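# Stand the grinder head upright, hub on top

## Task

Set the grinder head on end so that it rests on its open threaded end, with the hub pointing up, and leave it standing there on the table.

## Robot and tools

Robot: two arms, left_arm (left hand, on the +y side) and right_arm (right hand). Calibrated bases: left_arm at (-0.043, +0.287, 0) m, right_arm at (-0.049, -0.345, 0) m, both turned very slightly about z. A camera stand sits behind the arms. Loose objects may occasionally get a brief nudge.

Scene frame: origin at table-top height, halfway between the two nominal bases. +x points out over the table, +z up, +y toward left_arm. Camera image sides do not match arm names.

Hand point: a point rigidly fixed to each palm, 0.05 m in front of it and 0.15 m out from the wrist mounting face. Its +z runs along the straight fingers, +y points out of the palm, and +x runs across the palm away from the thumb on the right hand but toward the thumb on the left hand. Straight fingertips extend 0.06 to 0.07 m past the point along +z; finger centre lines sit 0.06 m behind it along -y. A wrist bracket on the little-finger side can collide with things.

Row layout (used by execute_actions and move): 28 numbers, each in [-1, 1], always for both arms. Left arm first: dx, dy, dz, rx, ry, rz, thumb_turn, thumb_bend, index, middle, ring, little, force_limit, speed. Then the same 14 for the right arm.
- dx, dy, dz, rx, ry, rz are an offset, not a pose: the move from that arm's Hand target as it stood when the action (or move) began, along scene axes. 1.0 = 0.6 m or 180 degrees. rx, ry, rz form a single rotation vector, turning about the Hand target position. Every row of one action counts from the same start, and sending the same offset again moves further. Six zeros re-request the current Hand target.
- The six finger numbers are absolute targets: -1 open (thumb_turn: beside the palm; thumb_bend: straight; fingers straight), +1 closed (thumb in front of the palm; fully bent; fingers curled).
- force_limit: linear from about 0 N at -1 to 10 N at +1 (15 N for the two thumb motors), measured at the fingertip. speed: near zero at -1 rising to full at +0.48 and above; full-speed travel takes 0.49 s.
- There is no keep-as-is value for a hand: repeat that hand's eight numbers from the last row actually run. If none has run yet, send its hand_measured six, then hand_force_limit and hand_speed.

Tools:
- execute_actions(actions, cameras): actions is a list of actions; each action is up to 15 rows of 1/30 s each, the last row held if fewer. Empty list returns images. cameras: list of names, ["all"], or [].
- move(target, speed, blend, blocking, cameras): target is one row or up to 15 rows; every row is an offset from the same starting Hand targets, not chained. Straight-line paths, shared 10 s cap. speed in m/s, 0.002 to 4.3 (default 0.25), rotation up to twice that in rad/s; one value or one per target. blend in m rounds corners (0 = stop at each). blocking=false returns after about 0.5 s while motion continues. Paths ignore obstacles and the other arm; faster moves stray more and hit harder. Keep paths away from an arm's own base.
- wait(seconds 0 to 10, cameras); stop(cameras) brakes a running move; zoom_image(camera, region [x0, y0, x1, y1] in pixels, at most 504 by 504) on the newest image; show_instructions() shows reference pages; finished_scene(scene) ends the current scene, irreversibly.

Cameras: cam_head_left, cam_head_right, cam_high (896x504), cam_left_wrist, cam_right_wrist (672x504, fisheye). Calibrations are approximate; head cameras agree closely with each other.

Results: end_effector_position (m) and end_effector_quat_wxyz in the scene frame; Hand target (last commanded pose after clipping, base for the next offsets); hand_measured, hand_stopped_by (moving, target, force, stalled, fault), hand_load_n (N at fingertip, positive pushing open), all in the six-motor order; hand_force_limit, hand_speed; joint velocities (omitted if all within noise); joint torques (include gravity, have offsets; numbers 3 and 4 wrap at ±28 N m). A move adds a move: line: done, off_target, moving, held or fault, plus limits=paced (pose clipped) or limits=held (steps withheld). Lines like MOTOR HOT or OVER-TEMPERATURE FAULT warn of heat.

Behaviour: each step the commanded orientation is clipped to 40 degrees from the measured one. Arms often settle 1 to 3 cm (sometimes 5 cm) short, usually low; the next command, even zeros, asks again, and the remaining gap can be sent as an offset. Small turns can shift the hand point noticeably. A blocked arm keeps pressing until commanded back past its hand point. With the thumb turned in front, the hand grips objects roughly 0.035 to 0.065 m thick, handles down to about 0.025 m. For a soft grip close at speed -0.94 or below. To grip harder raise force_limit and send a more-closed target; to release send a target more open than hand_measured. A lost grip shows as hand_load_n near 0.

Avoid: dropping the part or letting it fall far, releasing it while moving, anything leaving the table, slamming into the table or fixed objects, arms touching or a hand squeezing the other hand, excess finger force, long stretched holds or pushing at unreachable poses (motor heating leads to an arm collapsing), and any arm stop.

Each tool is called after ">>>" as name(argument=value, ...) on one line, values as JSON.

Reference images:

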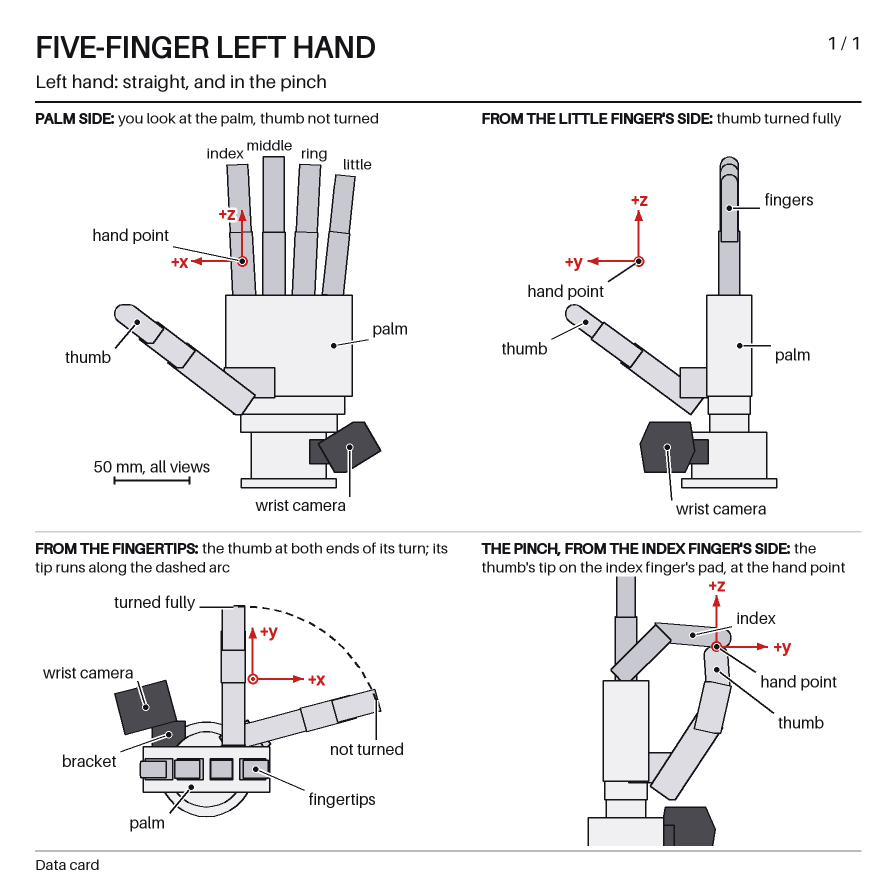

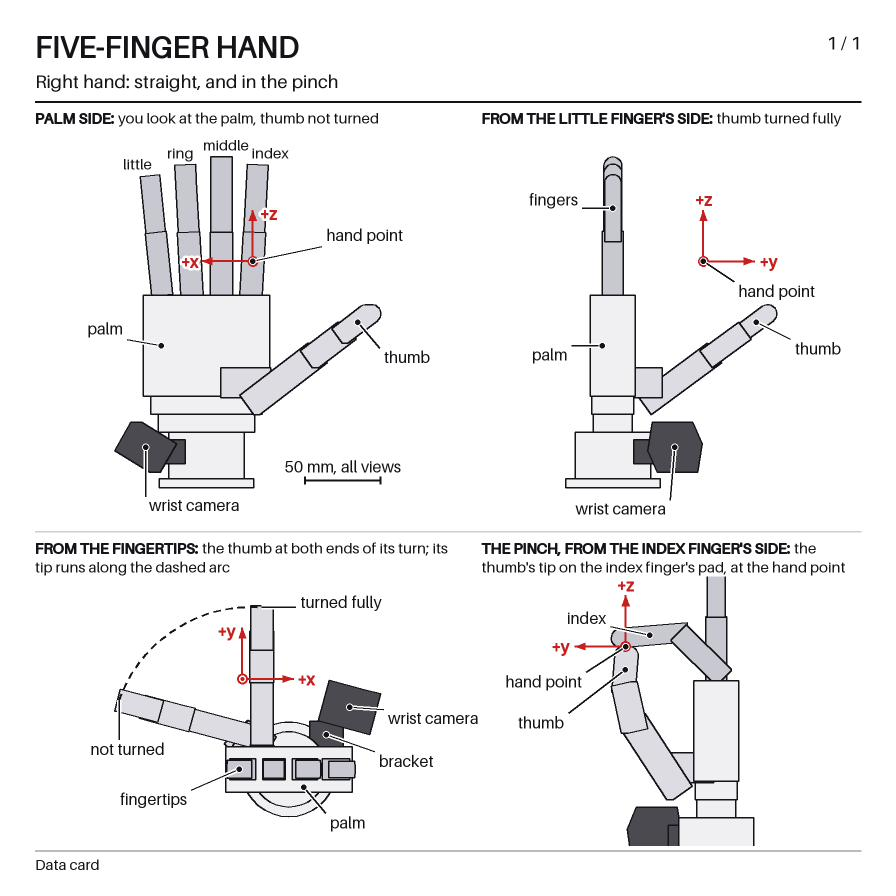

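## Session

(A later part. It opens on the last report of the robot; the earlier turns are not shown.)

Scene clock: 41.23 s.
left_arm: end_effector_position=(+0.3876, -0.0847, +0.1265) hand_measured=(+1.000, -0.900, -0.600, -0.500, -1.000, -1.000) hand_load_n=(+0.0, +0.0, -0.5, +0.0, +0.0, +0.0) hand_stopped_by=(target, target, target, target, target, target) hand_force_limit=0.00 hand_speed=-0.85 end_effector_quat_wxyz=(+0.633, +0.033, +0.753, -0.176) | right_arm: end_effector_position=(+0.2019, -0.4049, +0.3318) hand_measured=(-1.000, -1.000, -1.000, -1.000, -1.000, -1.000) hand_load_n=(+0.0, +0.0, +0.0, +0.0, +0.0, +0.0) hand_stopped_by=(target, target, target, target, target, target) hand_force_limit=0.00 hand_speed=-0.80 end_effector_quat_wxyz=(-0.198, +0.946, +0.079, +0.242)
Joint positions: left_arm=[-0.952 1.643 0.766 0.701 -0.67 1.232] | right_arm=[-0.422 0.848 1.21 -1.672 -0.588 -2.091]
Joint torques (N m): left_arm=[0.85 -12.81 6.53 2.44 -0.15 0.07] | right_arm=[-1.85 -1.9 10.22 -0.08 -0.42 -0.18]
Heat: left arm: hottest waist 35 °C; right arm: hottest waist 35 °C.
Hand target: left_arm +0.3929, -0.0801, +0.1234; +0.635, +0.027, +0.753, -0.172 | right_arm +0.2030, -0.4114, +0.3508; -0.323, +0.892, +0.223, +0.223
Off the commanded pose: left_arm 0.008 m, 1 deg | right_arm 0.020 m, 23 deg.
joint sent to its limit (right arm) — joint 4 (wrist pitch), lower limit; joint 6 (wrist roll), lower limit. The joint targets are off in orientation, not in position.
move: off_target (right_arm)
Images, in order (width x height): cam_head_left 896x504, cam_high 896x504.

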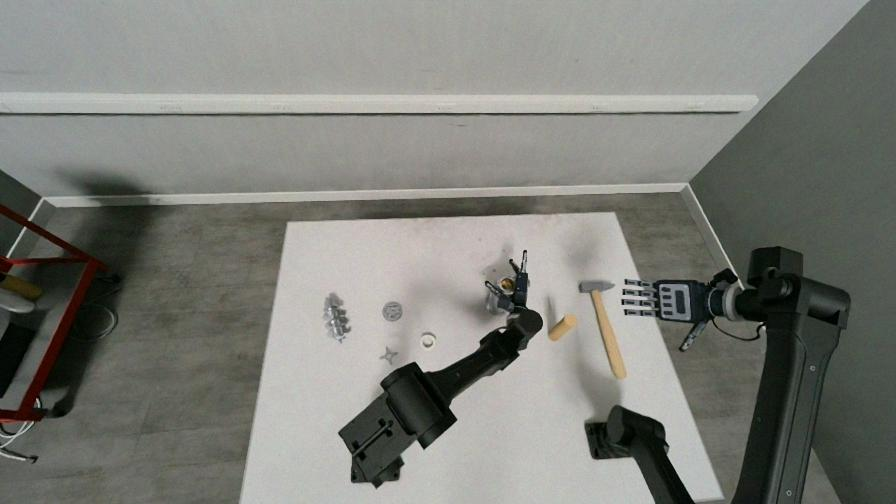

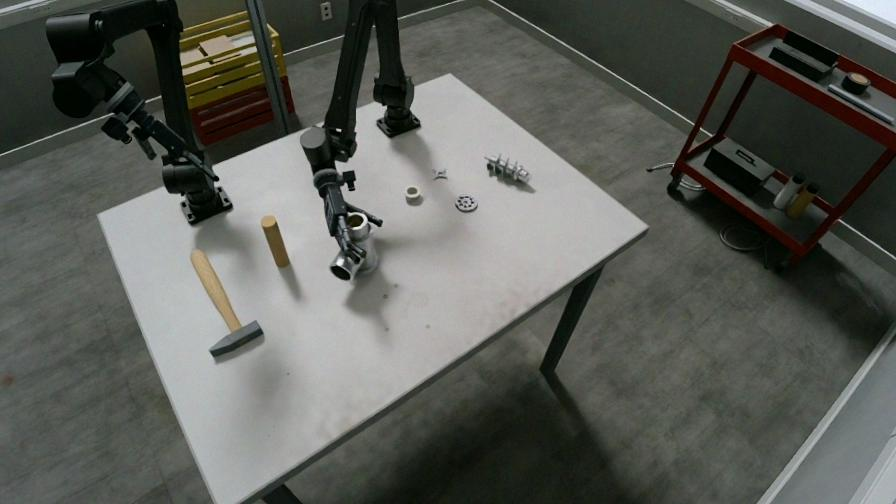

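>>> move(target=[0,0,0,0,0,0,1,-1,-1,-1,-1,-1,0,-0.7, 0,0,0,0,0,0, -1,-1,-1,-1,-1,-1,0,-0.8], cameras=["cam_high","cam_head_left"], speed=0.06)

>>> zoom_image(camera="cam_high", region=[320, 200, 400, 290])

>>> zoom_image(camera="cam_head_left", region=[450, 240, 560, 330])

Scene clock: 42.83 s.
left_arm: end_effector_position=(+0.3876, -0.0847, +0.1265) hand_measured=(+1.000, -1.000, -1.000, -1.000, -1.000, -1.000) hand_load_n=(+0.0, +0.0, +0.5, +0.0, +0.0, +0.0) hand_stopped_by=(target, target, target, target, target, target) hand_force_limit=0.00 hand_speed=-0.70 end_effector_quat_wxyz=(+0.633, +0.033, +0.753, -0.176) | right_arm: end_effector_position=(+0.2019, -0.4049, +0.3318) hand_measured=(-1.000, -1.000, -1.000, -1.000, -1.000, -1.000) hand_load_n=(+0.0, +0.0, +0.0, +0.0, +0.0, +0.0) hand_stopped_by=(target, target, target, target, target, target) hand_force_limit=0.00 hand_speed=-0.80 end_effector_quat_wxyz=(-0.198, +0.946, +0.079, +0.242)
Joint positions: left_arm=[-0.952 1.643 0.766 0.701 -0.67 1.232] | right_arm=[-0.422 0.848 1.21 -1.672 -0.588 -2.091]
Joint torques (N m): left_arm=[0.91 -13.04 6.6 2.51 -0.14 0.06] | right_arm=[-1.79 -1.79 10.28 -0.06 -0.41 -0.18]
Heat: left arm: hottest waist 35 °C; right arm: hottest waist 35 °C.
Hand target: left_arm +0.3929, -0.0801, +0.1234; +0.635, +0.027, +0.753, -0.172 | right_arm +0.2030, -0.4114, +0.3508; -0.323, +0.892, +0.223, +0.223
Off the commanded pose: left_arm 0.008 m, 1 deg | right_arm 0.020 m, 23 deg.
joint sent to its limit (right arm) — joint 4 (wrist pitch), lower limit; joint 6 (wrist roll), lower limit. The joint targets are off in orientation, not in position.
move: off_target (right_arm)
Images, in order (width x height): cam_head_left 896x504, cam_high 896x504.

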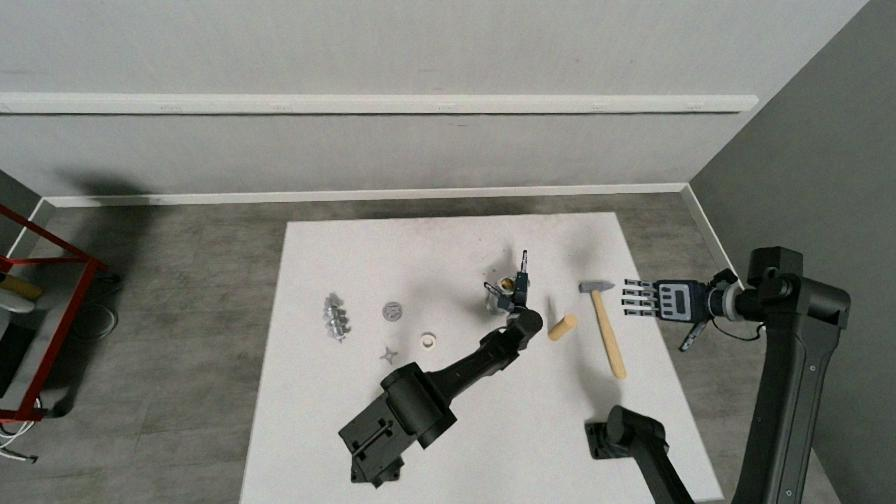

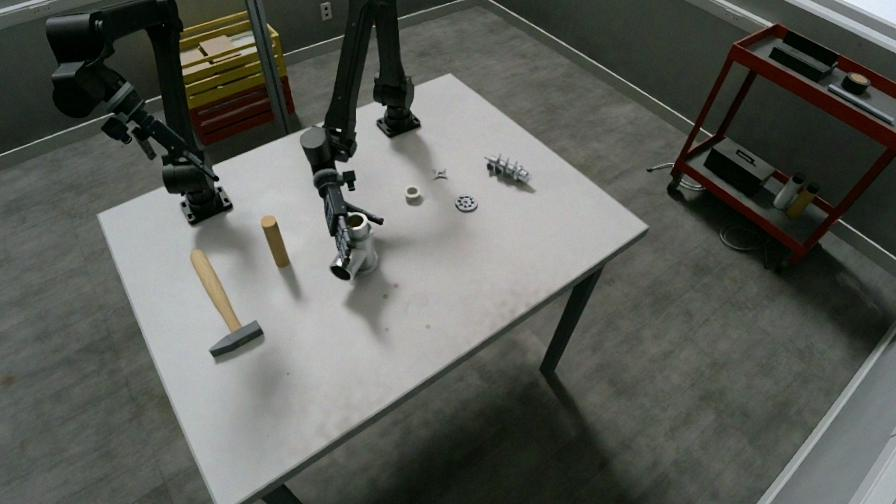

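Scaled by 5.600 from the camera's 896x504 image, which has a finer 1280x720 frame.

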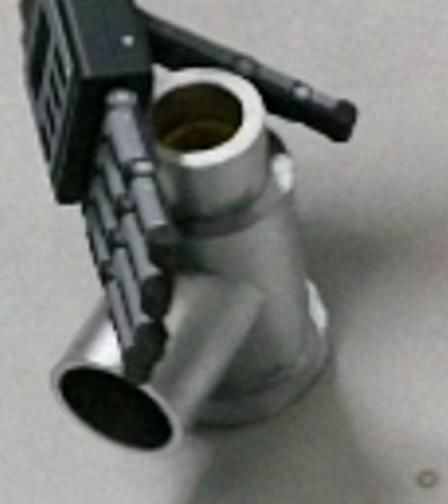

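Scaled by 4.582 from the camera's 896x504 image, which has a finer 1280x720 frame.

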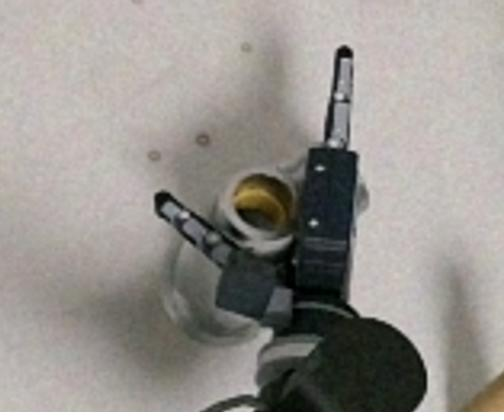

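>>> move(target=[-0.013,-0.032,0.006,0,0,0,1,-1,-1,-1,-1,-1,0,-0.7, 0,0,0,0,0,0, -1,-1,-1,-1,-1,-1,0,-0.8], cameras=["cam_high","cam_head_left"], speed=0.04)

>>> zoom_image(camera="cam_high", region=[320, 200, 400, 290])

>>> zoom_image(camera="cam_head_left", region=[450, 240, 560, 330])

Scene clock: 44.17 s.
left_arm: end_effector_position=(+0.3814, -0.0854, +0.1241) hand_measured=(+1.000, -1.000, -1.000, -1.000, -1.000, -1.000) hand_load_n=(+0.0, +0.0, +0.0, +0.0, +0.0, +0.0) hand_stopped_by=(target, target, target, target, target, target) hand_force_limit=0.00 hand_speed=-0.70 end_effector_quat_wxyz=(+0.635, +0.029, +0.754, -0.167) | right_arm: end_effector_position=(+0.2019, -0.4049, +0.3318) hand_measured=(-1.000, -1.000, -1.000, -1.000, -1.000, -1.000) hand_load_n=(+0.0, +0.0, +0.0, +0.0, +0.0, +0.0) hand_stopped_by=(target, target, target, target, target, target) hand_force_limit=0.00 hand_speed=-0.80 end_effector_quat_wxyz=(-0.198, +0.946, +0.079, +0.242)
Joint positions: left_arm=[-0.97 1.65 0.766 0.701 -0.706 1.232] | right_arm=[-0.422 0.848 1.21 -1.672 -0.588 -2.091]
Joint torques (N m): left_arm=[-0.67 -12.16 9.61 1.26 -0.24 -0.03] | right_arm=[-1.73 -1.67 10.24 -0.09 -0.43 -0.18]
Heat: left arm: hottest waist 35 °C; right arm: hottest waist 35 °C.
Hand target: left_arm +0.3851, -0.0993, +0.1269; +0.635, +0.027, +0.753, -0.172 | right_arm +0.2030, -0.4114, +0.3508; -0.323, +0.892, +0.223, +0.223
Off the commanded pose: left_arm 0.015 m, 1 deg | right_arm 0.020 m, 23 deg.
joint sent to its limit (right arm) — joint 4 (wrist pitch), lower limit; joint 6 (wrist roll), lower limit. The joint targets are off in orientation, not in position.
move: off_target (left_arm, right_arm)
Images, in order (width x height): cam_head_left 896x504, cam_high 896x504.

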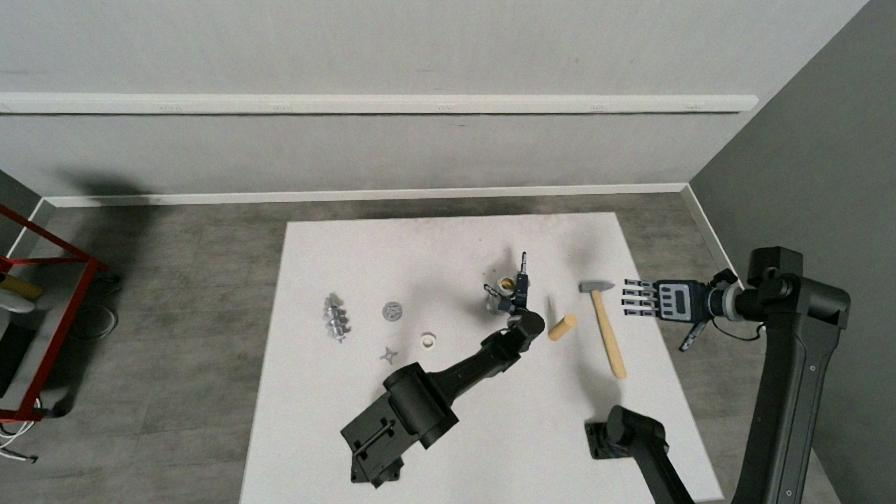

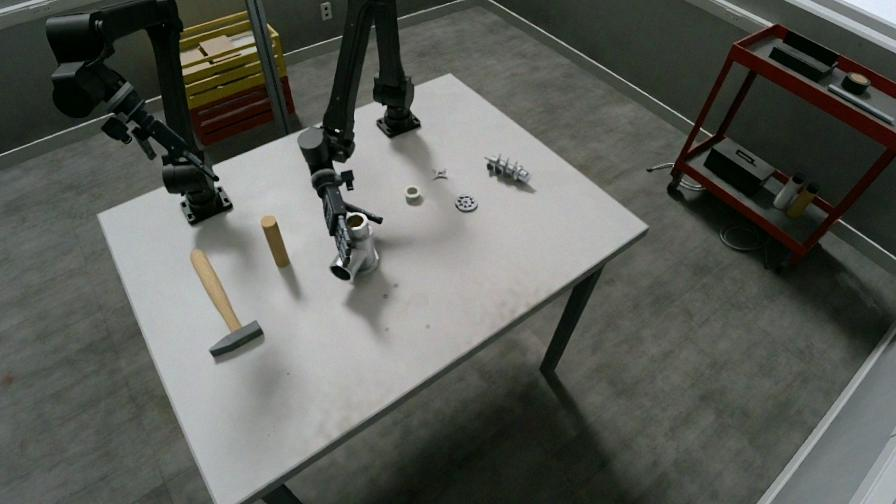

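Scaled by 5.600 from the camera's 896x504 image, which has a finer 1280x720 frame.

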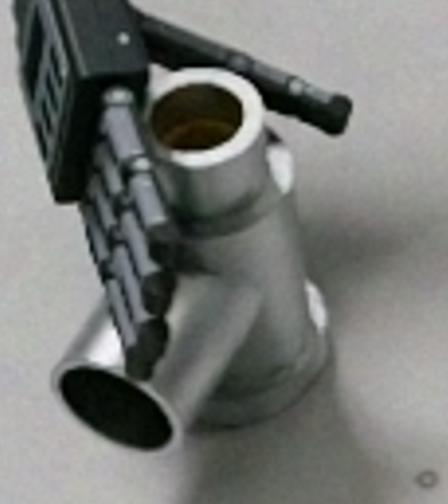

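Scaled by 4.582 from the camera's 896x504 image, which has a finer 1280x720 frame.

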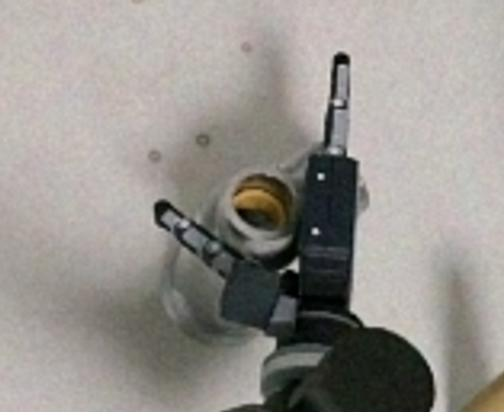

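>>> move(target=[0.0,-0.025,0.012,0,0,0,1,-1,-1,-1,-1,-1,0,-0.7, 0,0,0,0,0,0, -1,-1,-1,-1,-1,-1,0,-0.8], cameras=["cam_high","cam_head_left"], speed=0.04)

>>> zoom_image(camera="cam_head_left", region=[450, 240, 560, 330])

Scene clock: 45.20 s.
left_arm: end_effector_position=(+0.3796, -0.0963, +0.1223) hand_measured=(+1.000, -1.000, -1.000, -1.000, -1.000, -1.000) hand_load_n=(-0.5, +0.0, +0.0, +0.0, +0.0, +0.0) hand_stopped_by=(target, target, target, target, target, target) hand_force_limit=0.00 hand_speed=-0.70 end_effector_quat_wxyz=(+0.630, +0.035, +0.759, -0.158) | right_arm: end_effector_position=(+0.2019, -0.4049, +0.3318) hand_measured=(-1.000, -1.000, -1.000, -1.000, -1.000, -1.000) hand_load_n=(+0.0, +0.0, +0.0, +0.0, +0.0, +0.0) hand_stopped_by=(target, target, target, target, target, target) hand_force_limit=0.00 hand_speed=-0.80 end_effector_quat_wxyz=(-0.198, +0.946, +0.079, +0.242)
Joint positions: left_arm=[-0.987 1.666 0.798 0.658 -0.724 1.231] | right_arm=[-0.422 0.848 1.21 -1.672 -0.588 -2.091]
Joint torques (N m): left_arm=[-0.5 -13.27 10.43 1.57 -0.16 -0.05] | right_arm=[-1.79 -1.73 10.24 -0.09 -0.42 -0.17]
Heat: left arm: hottest waist 35 °C; right arm: hottest waist 35 °C.
Hand target: left_arm +0.3852, -0.1143, +0.1341; +0.635, +0.027, +0.753, -0.172 | right_arm +0.2030, -0.4114, +0.3508; -0.323, +0.892, +0.223, +0.223
Off the commanded pose: left_arm 0.022 m, 2 deg | right_arm 0.020 m, 23 deg.
joint sent to its limit (right arm) — joint 4 (wrist pitch), lower limit; joint 6 (wrist roll), lower limit. The joint targets are off in orientation, not in position.
move: off_target (left_arm, right_arm)
Images, in order (width x height): cam_head_left 896x504, cam_high 896x504.

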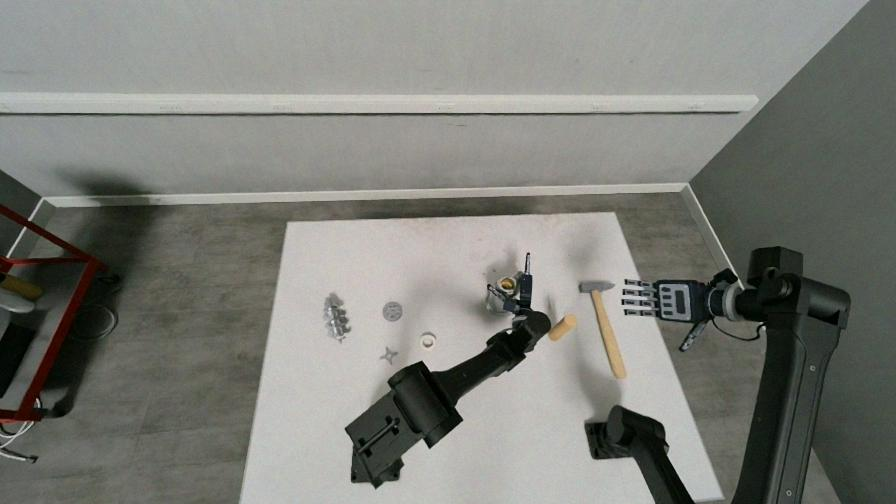

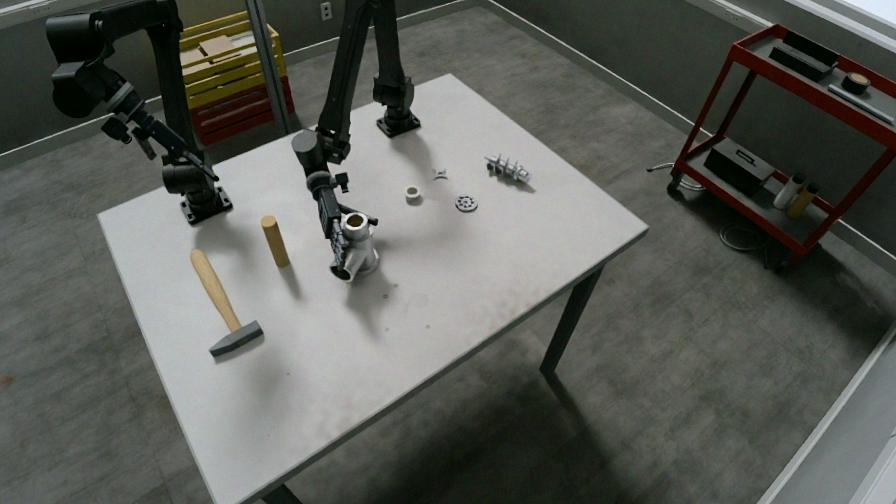

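Scaled by 4.582 from the camera's 896x504 image, which has a finer 1280x720 frame.

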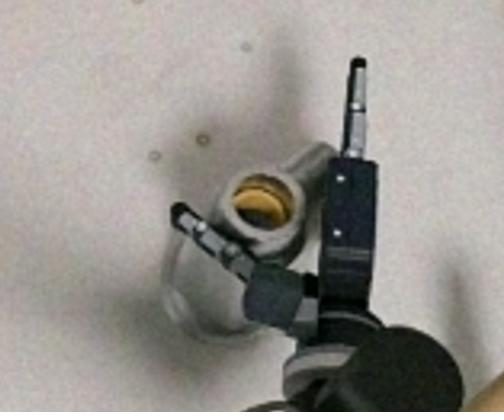

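>>> move(target=[-0.20,0.06,0.05,0,0,0,1,-1,-1,-1,-1,-1,0,-0.7, 0,0,0,0,0,0, -1,-1,-1,-1,-1,-1,0,-0.8], cameras=["cam_high","cam_head_left","cam_head_right"], speed=0.08)

>>> zoom_image(camera="cam_head_left", region=[450, 240, 560, 330])

>>> zoom_image(camera="cam_high", region=[320, 200, 400, 290])

Scene clock: 47.87 s.
left_arm: end_effector_position=(+0.2671, -0.0802, +0.1625) hand_measured=(+1.000, -1.000, -1.000, -1.000, -1.000, -1.000) hand_load_n=(+0.5, +0.0, +0.0, +0.0, +0.0, +0.0) hand_stopped_by=(target, target, target, target, target, target) hand_force_limit=0.00 hand_speed=-0.70 end_effector_quat_wxyz=(+0.635, +0.031, +0.753, -0.170) | right_arm: end_effector_position=(+0.2019, -0.4049, +0.3318) hand_measured=(-1.000, -1.000, -1.000, -1.000, -1.000, -1.000) hand_load_n=(+0.0, +0.0, +0.0, +0.0, +0.0, +0.0) hand_stopped_by=(target, target, target, target, target, target) hand_force_limit=0.00 hand_speed=-0.80 end_effector_quat_wxyz=(-0.198, +0.946, +0.079, +0.242)
Joint positions: left_arm=[-1.218 1.424 0.653 0.538 -0.943 1.16] | right_arm=[-0.422 0.848 1.21 -1.672 -0.588 -2.091]
Joint torques (N m): left_arm=[-0.26 -11.58 6.71 1.42 -0.33 -0.02] | right_arm=[-1.73 -1.73 10.26 -0.06 -0.42 -0.17]
Heat: left arm: hottest waist 35 °C; right arm: hottest waist 35 °C.
Hand target: left_arm +0.2652, -0.0783, +0.1640; +0.635, +0.028, +0.753, -0.172 | right_arm +0.2030, -0.4114, +0.3508; -0.323, +0.892, +0.223, +0.223
Off the commanded pose: left_arm 0.003 m, 0 deg | right_arm 0.020 m, 23 deg.
joint sent to its limit (right arm) — joint 4 (wrist pitch), lower limit; joint 6 (wrist roll), lower limit. The joint targets are off in orientation, not in position.
move: off_target (right_arm)
Images, in order (width x height): cam_head_left 896x504, cam_head_right 896x504, cam_high 896x504.

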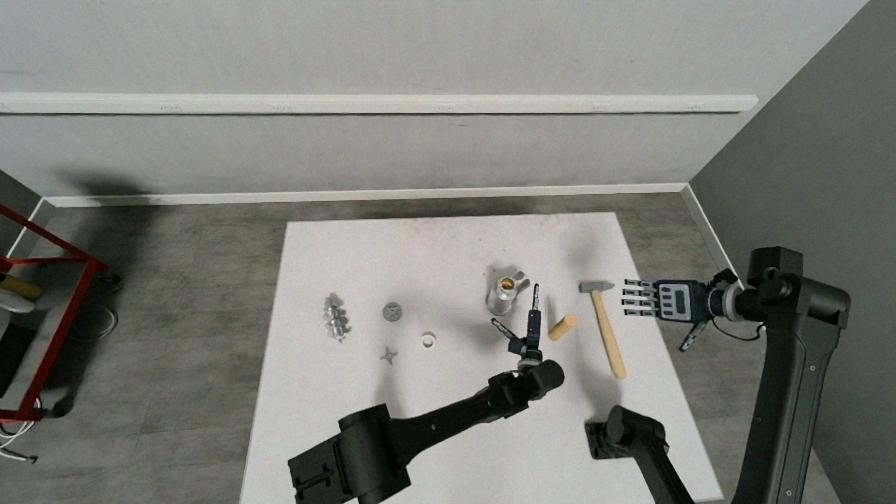

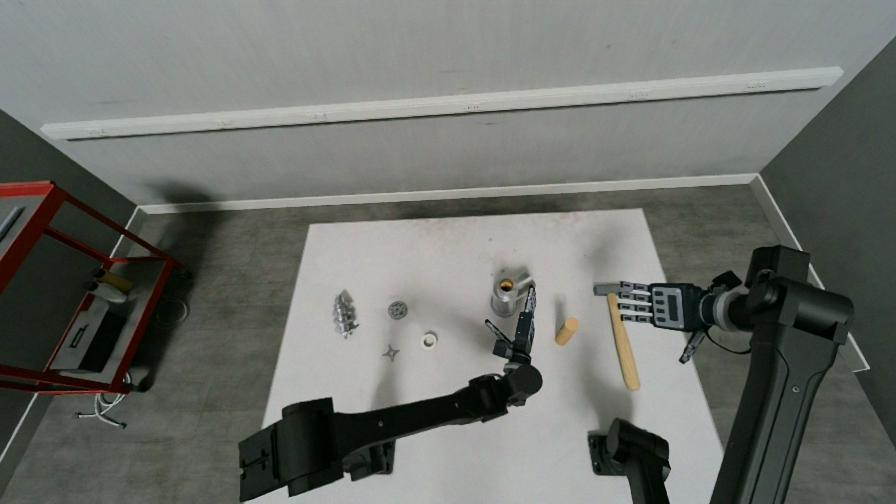

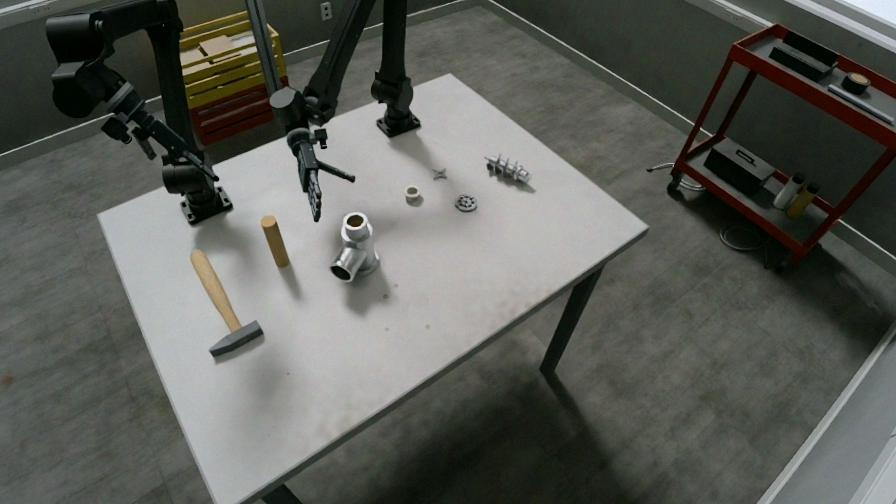

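Scaled by 4.582 from the camera's 896x504 image, which has a finer 1280x720 frame.

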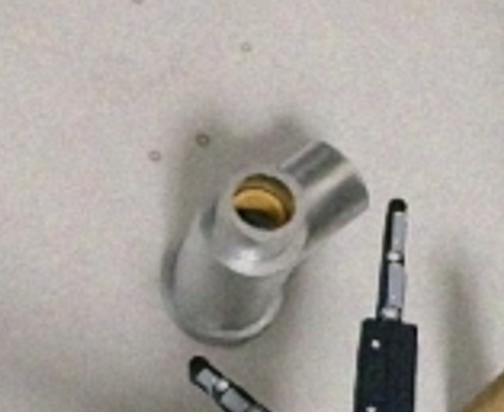

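Scaled by 5.600 from the camera's 896x504 image, which has a finer 1280x720 frame.

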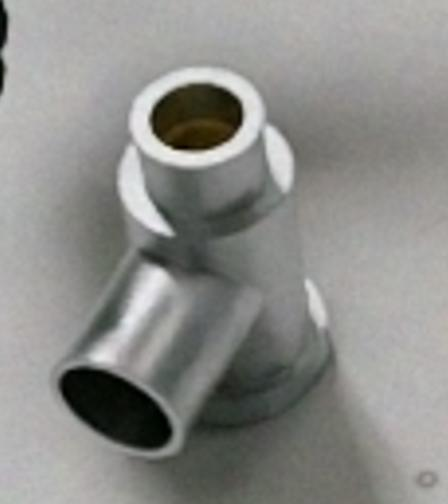

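Standing upright and free of the hand. Finishing.

>>> finished_scene(scene=2)

The scene is finished: the task was done.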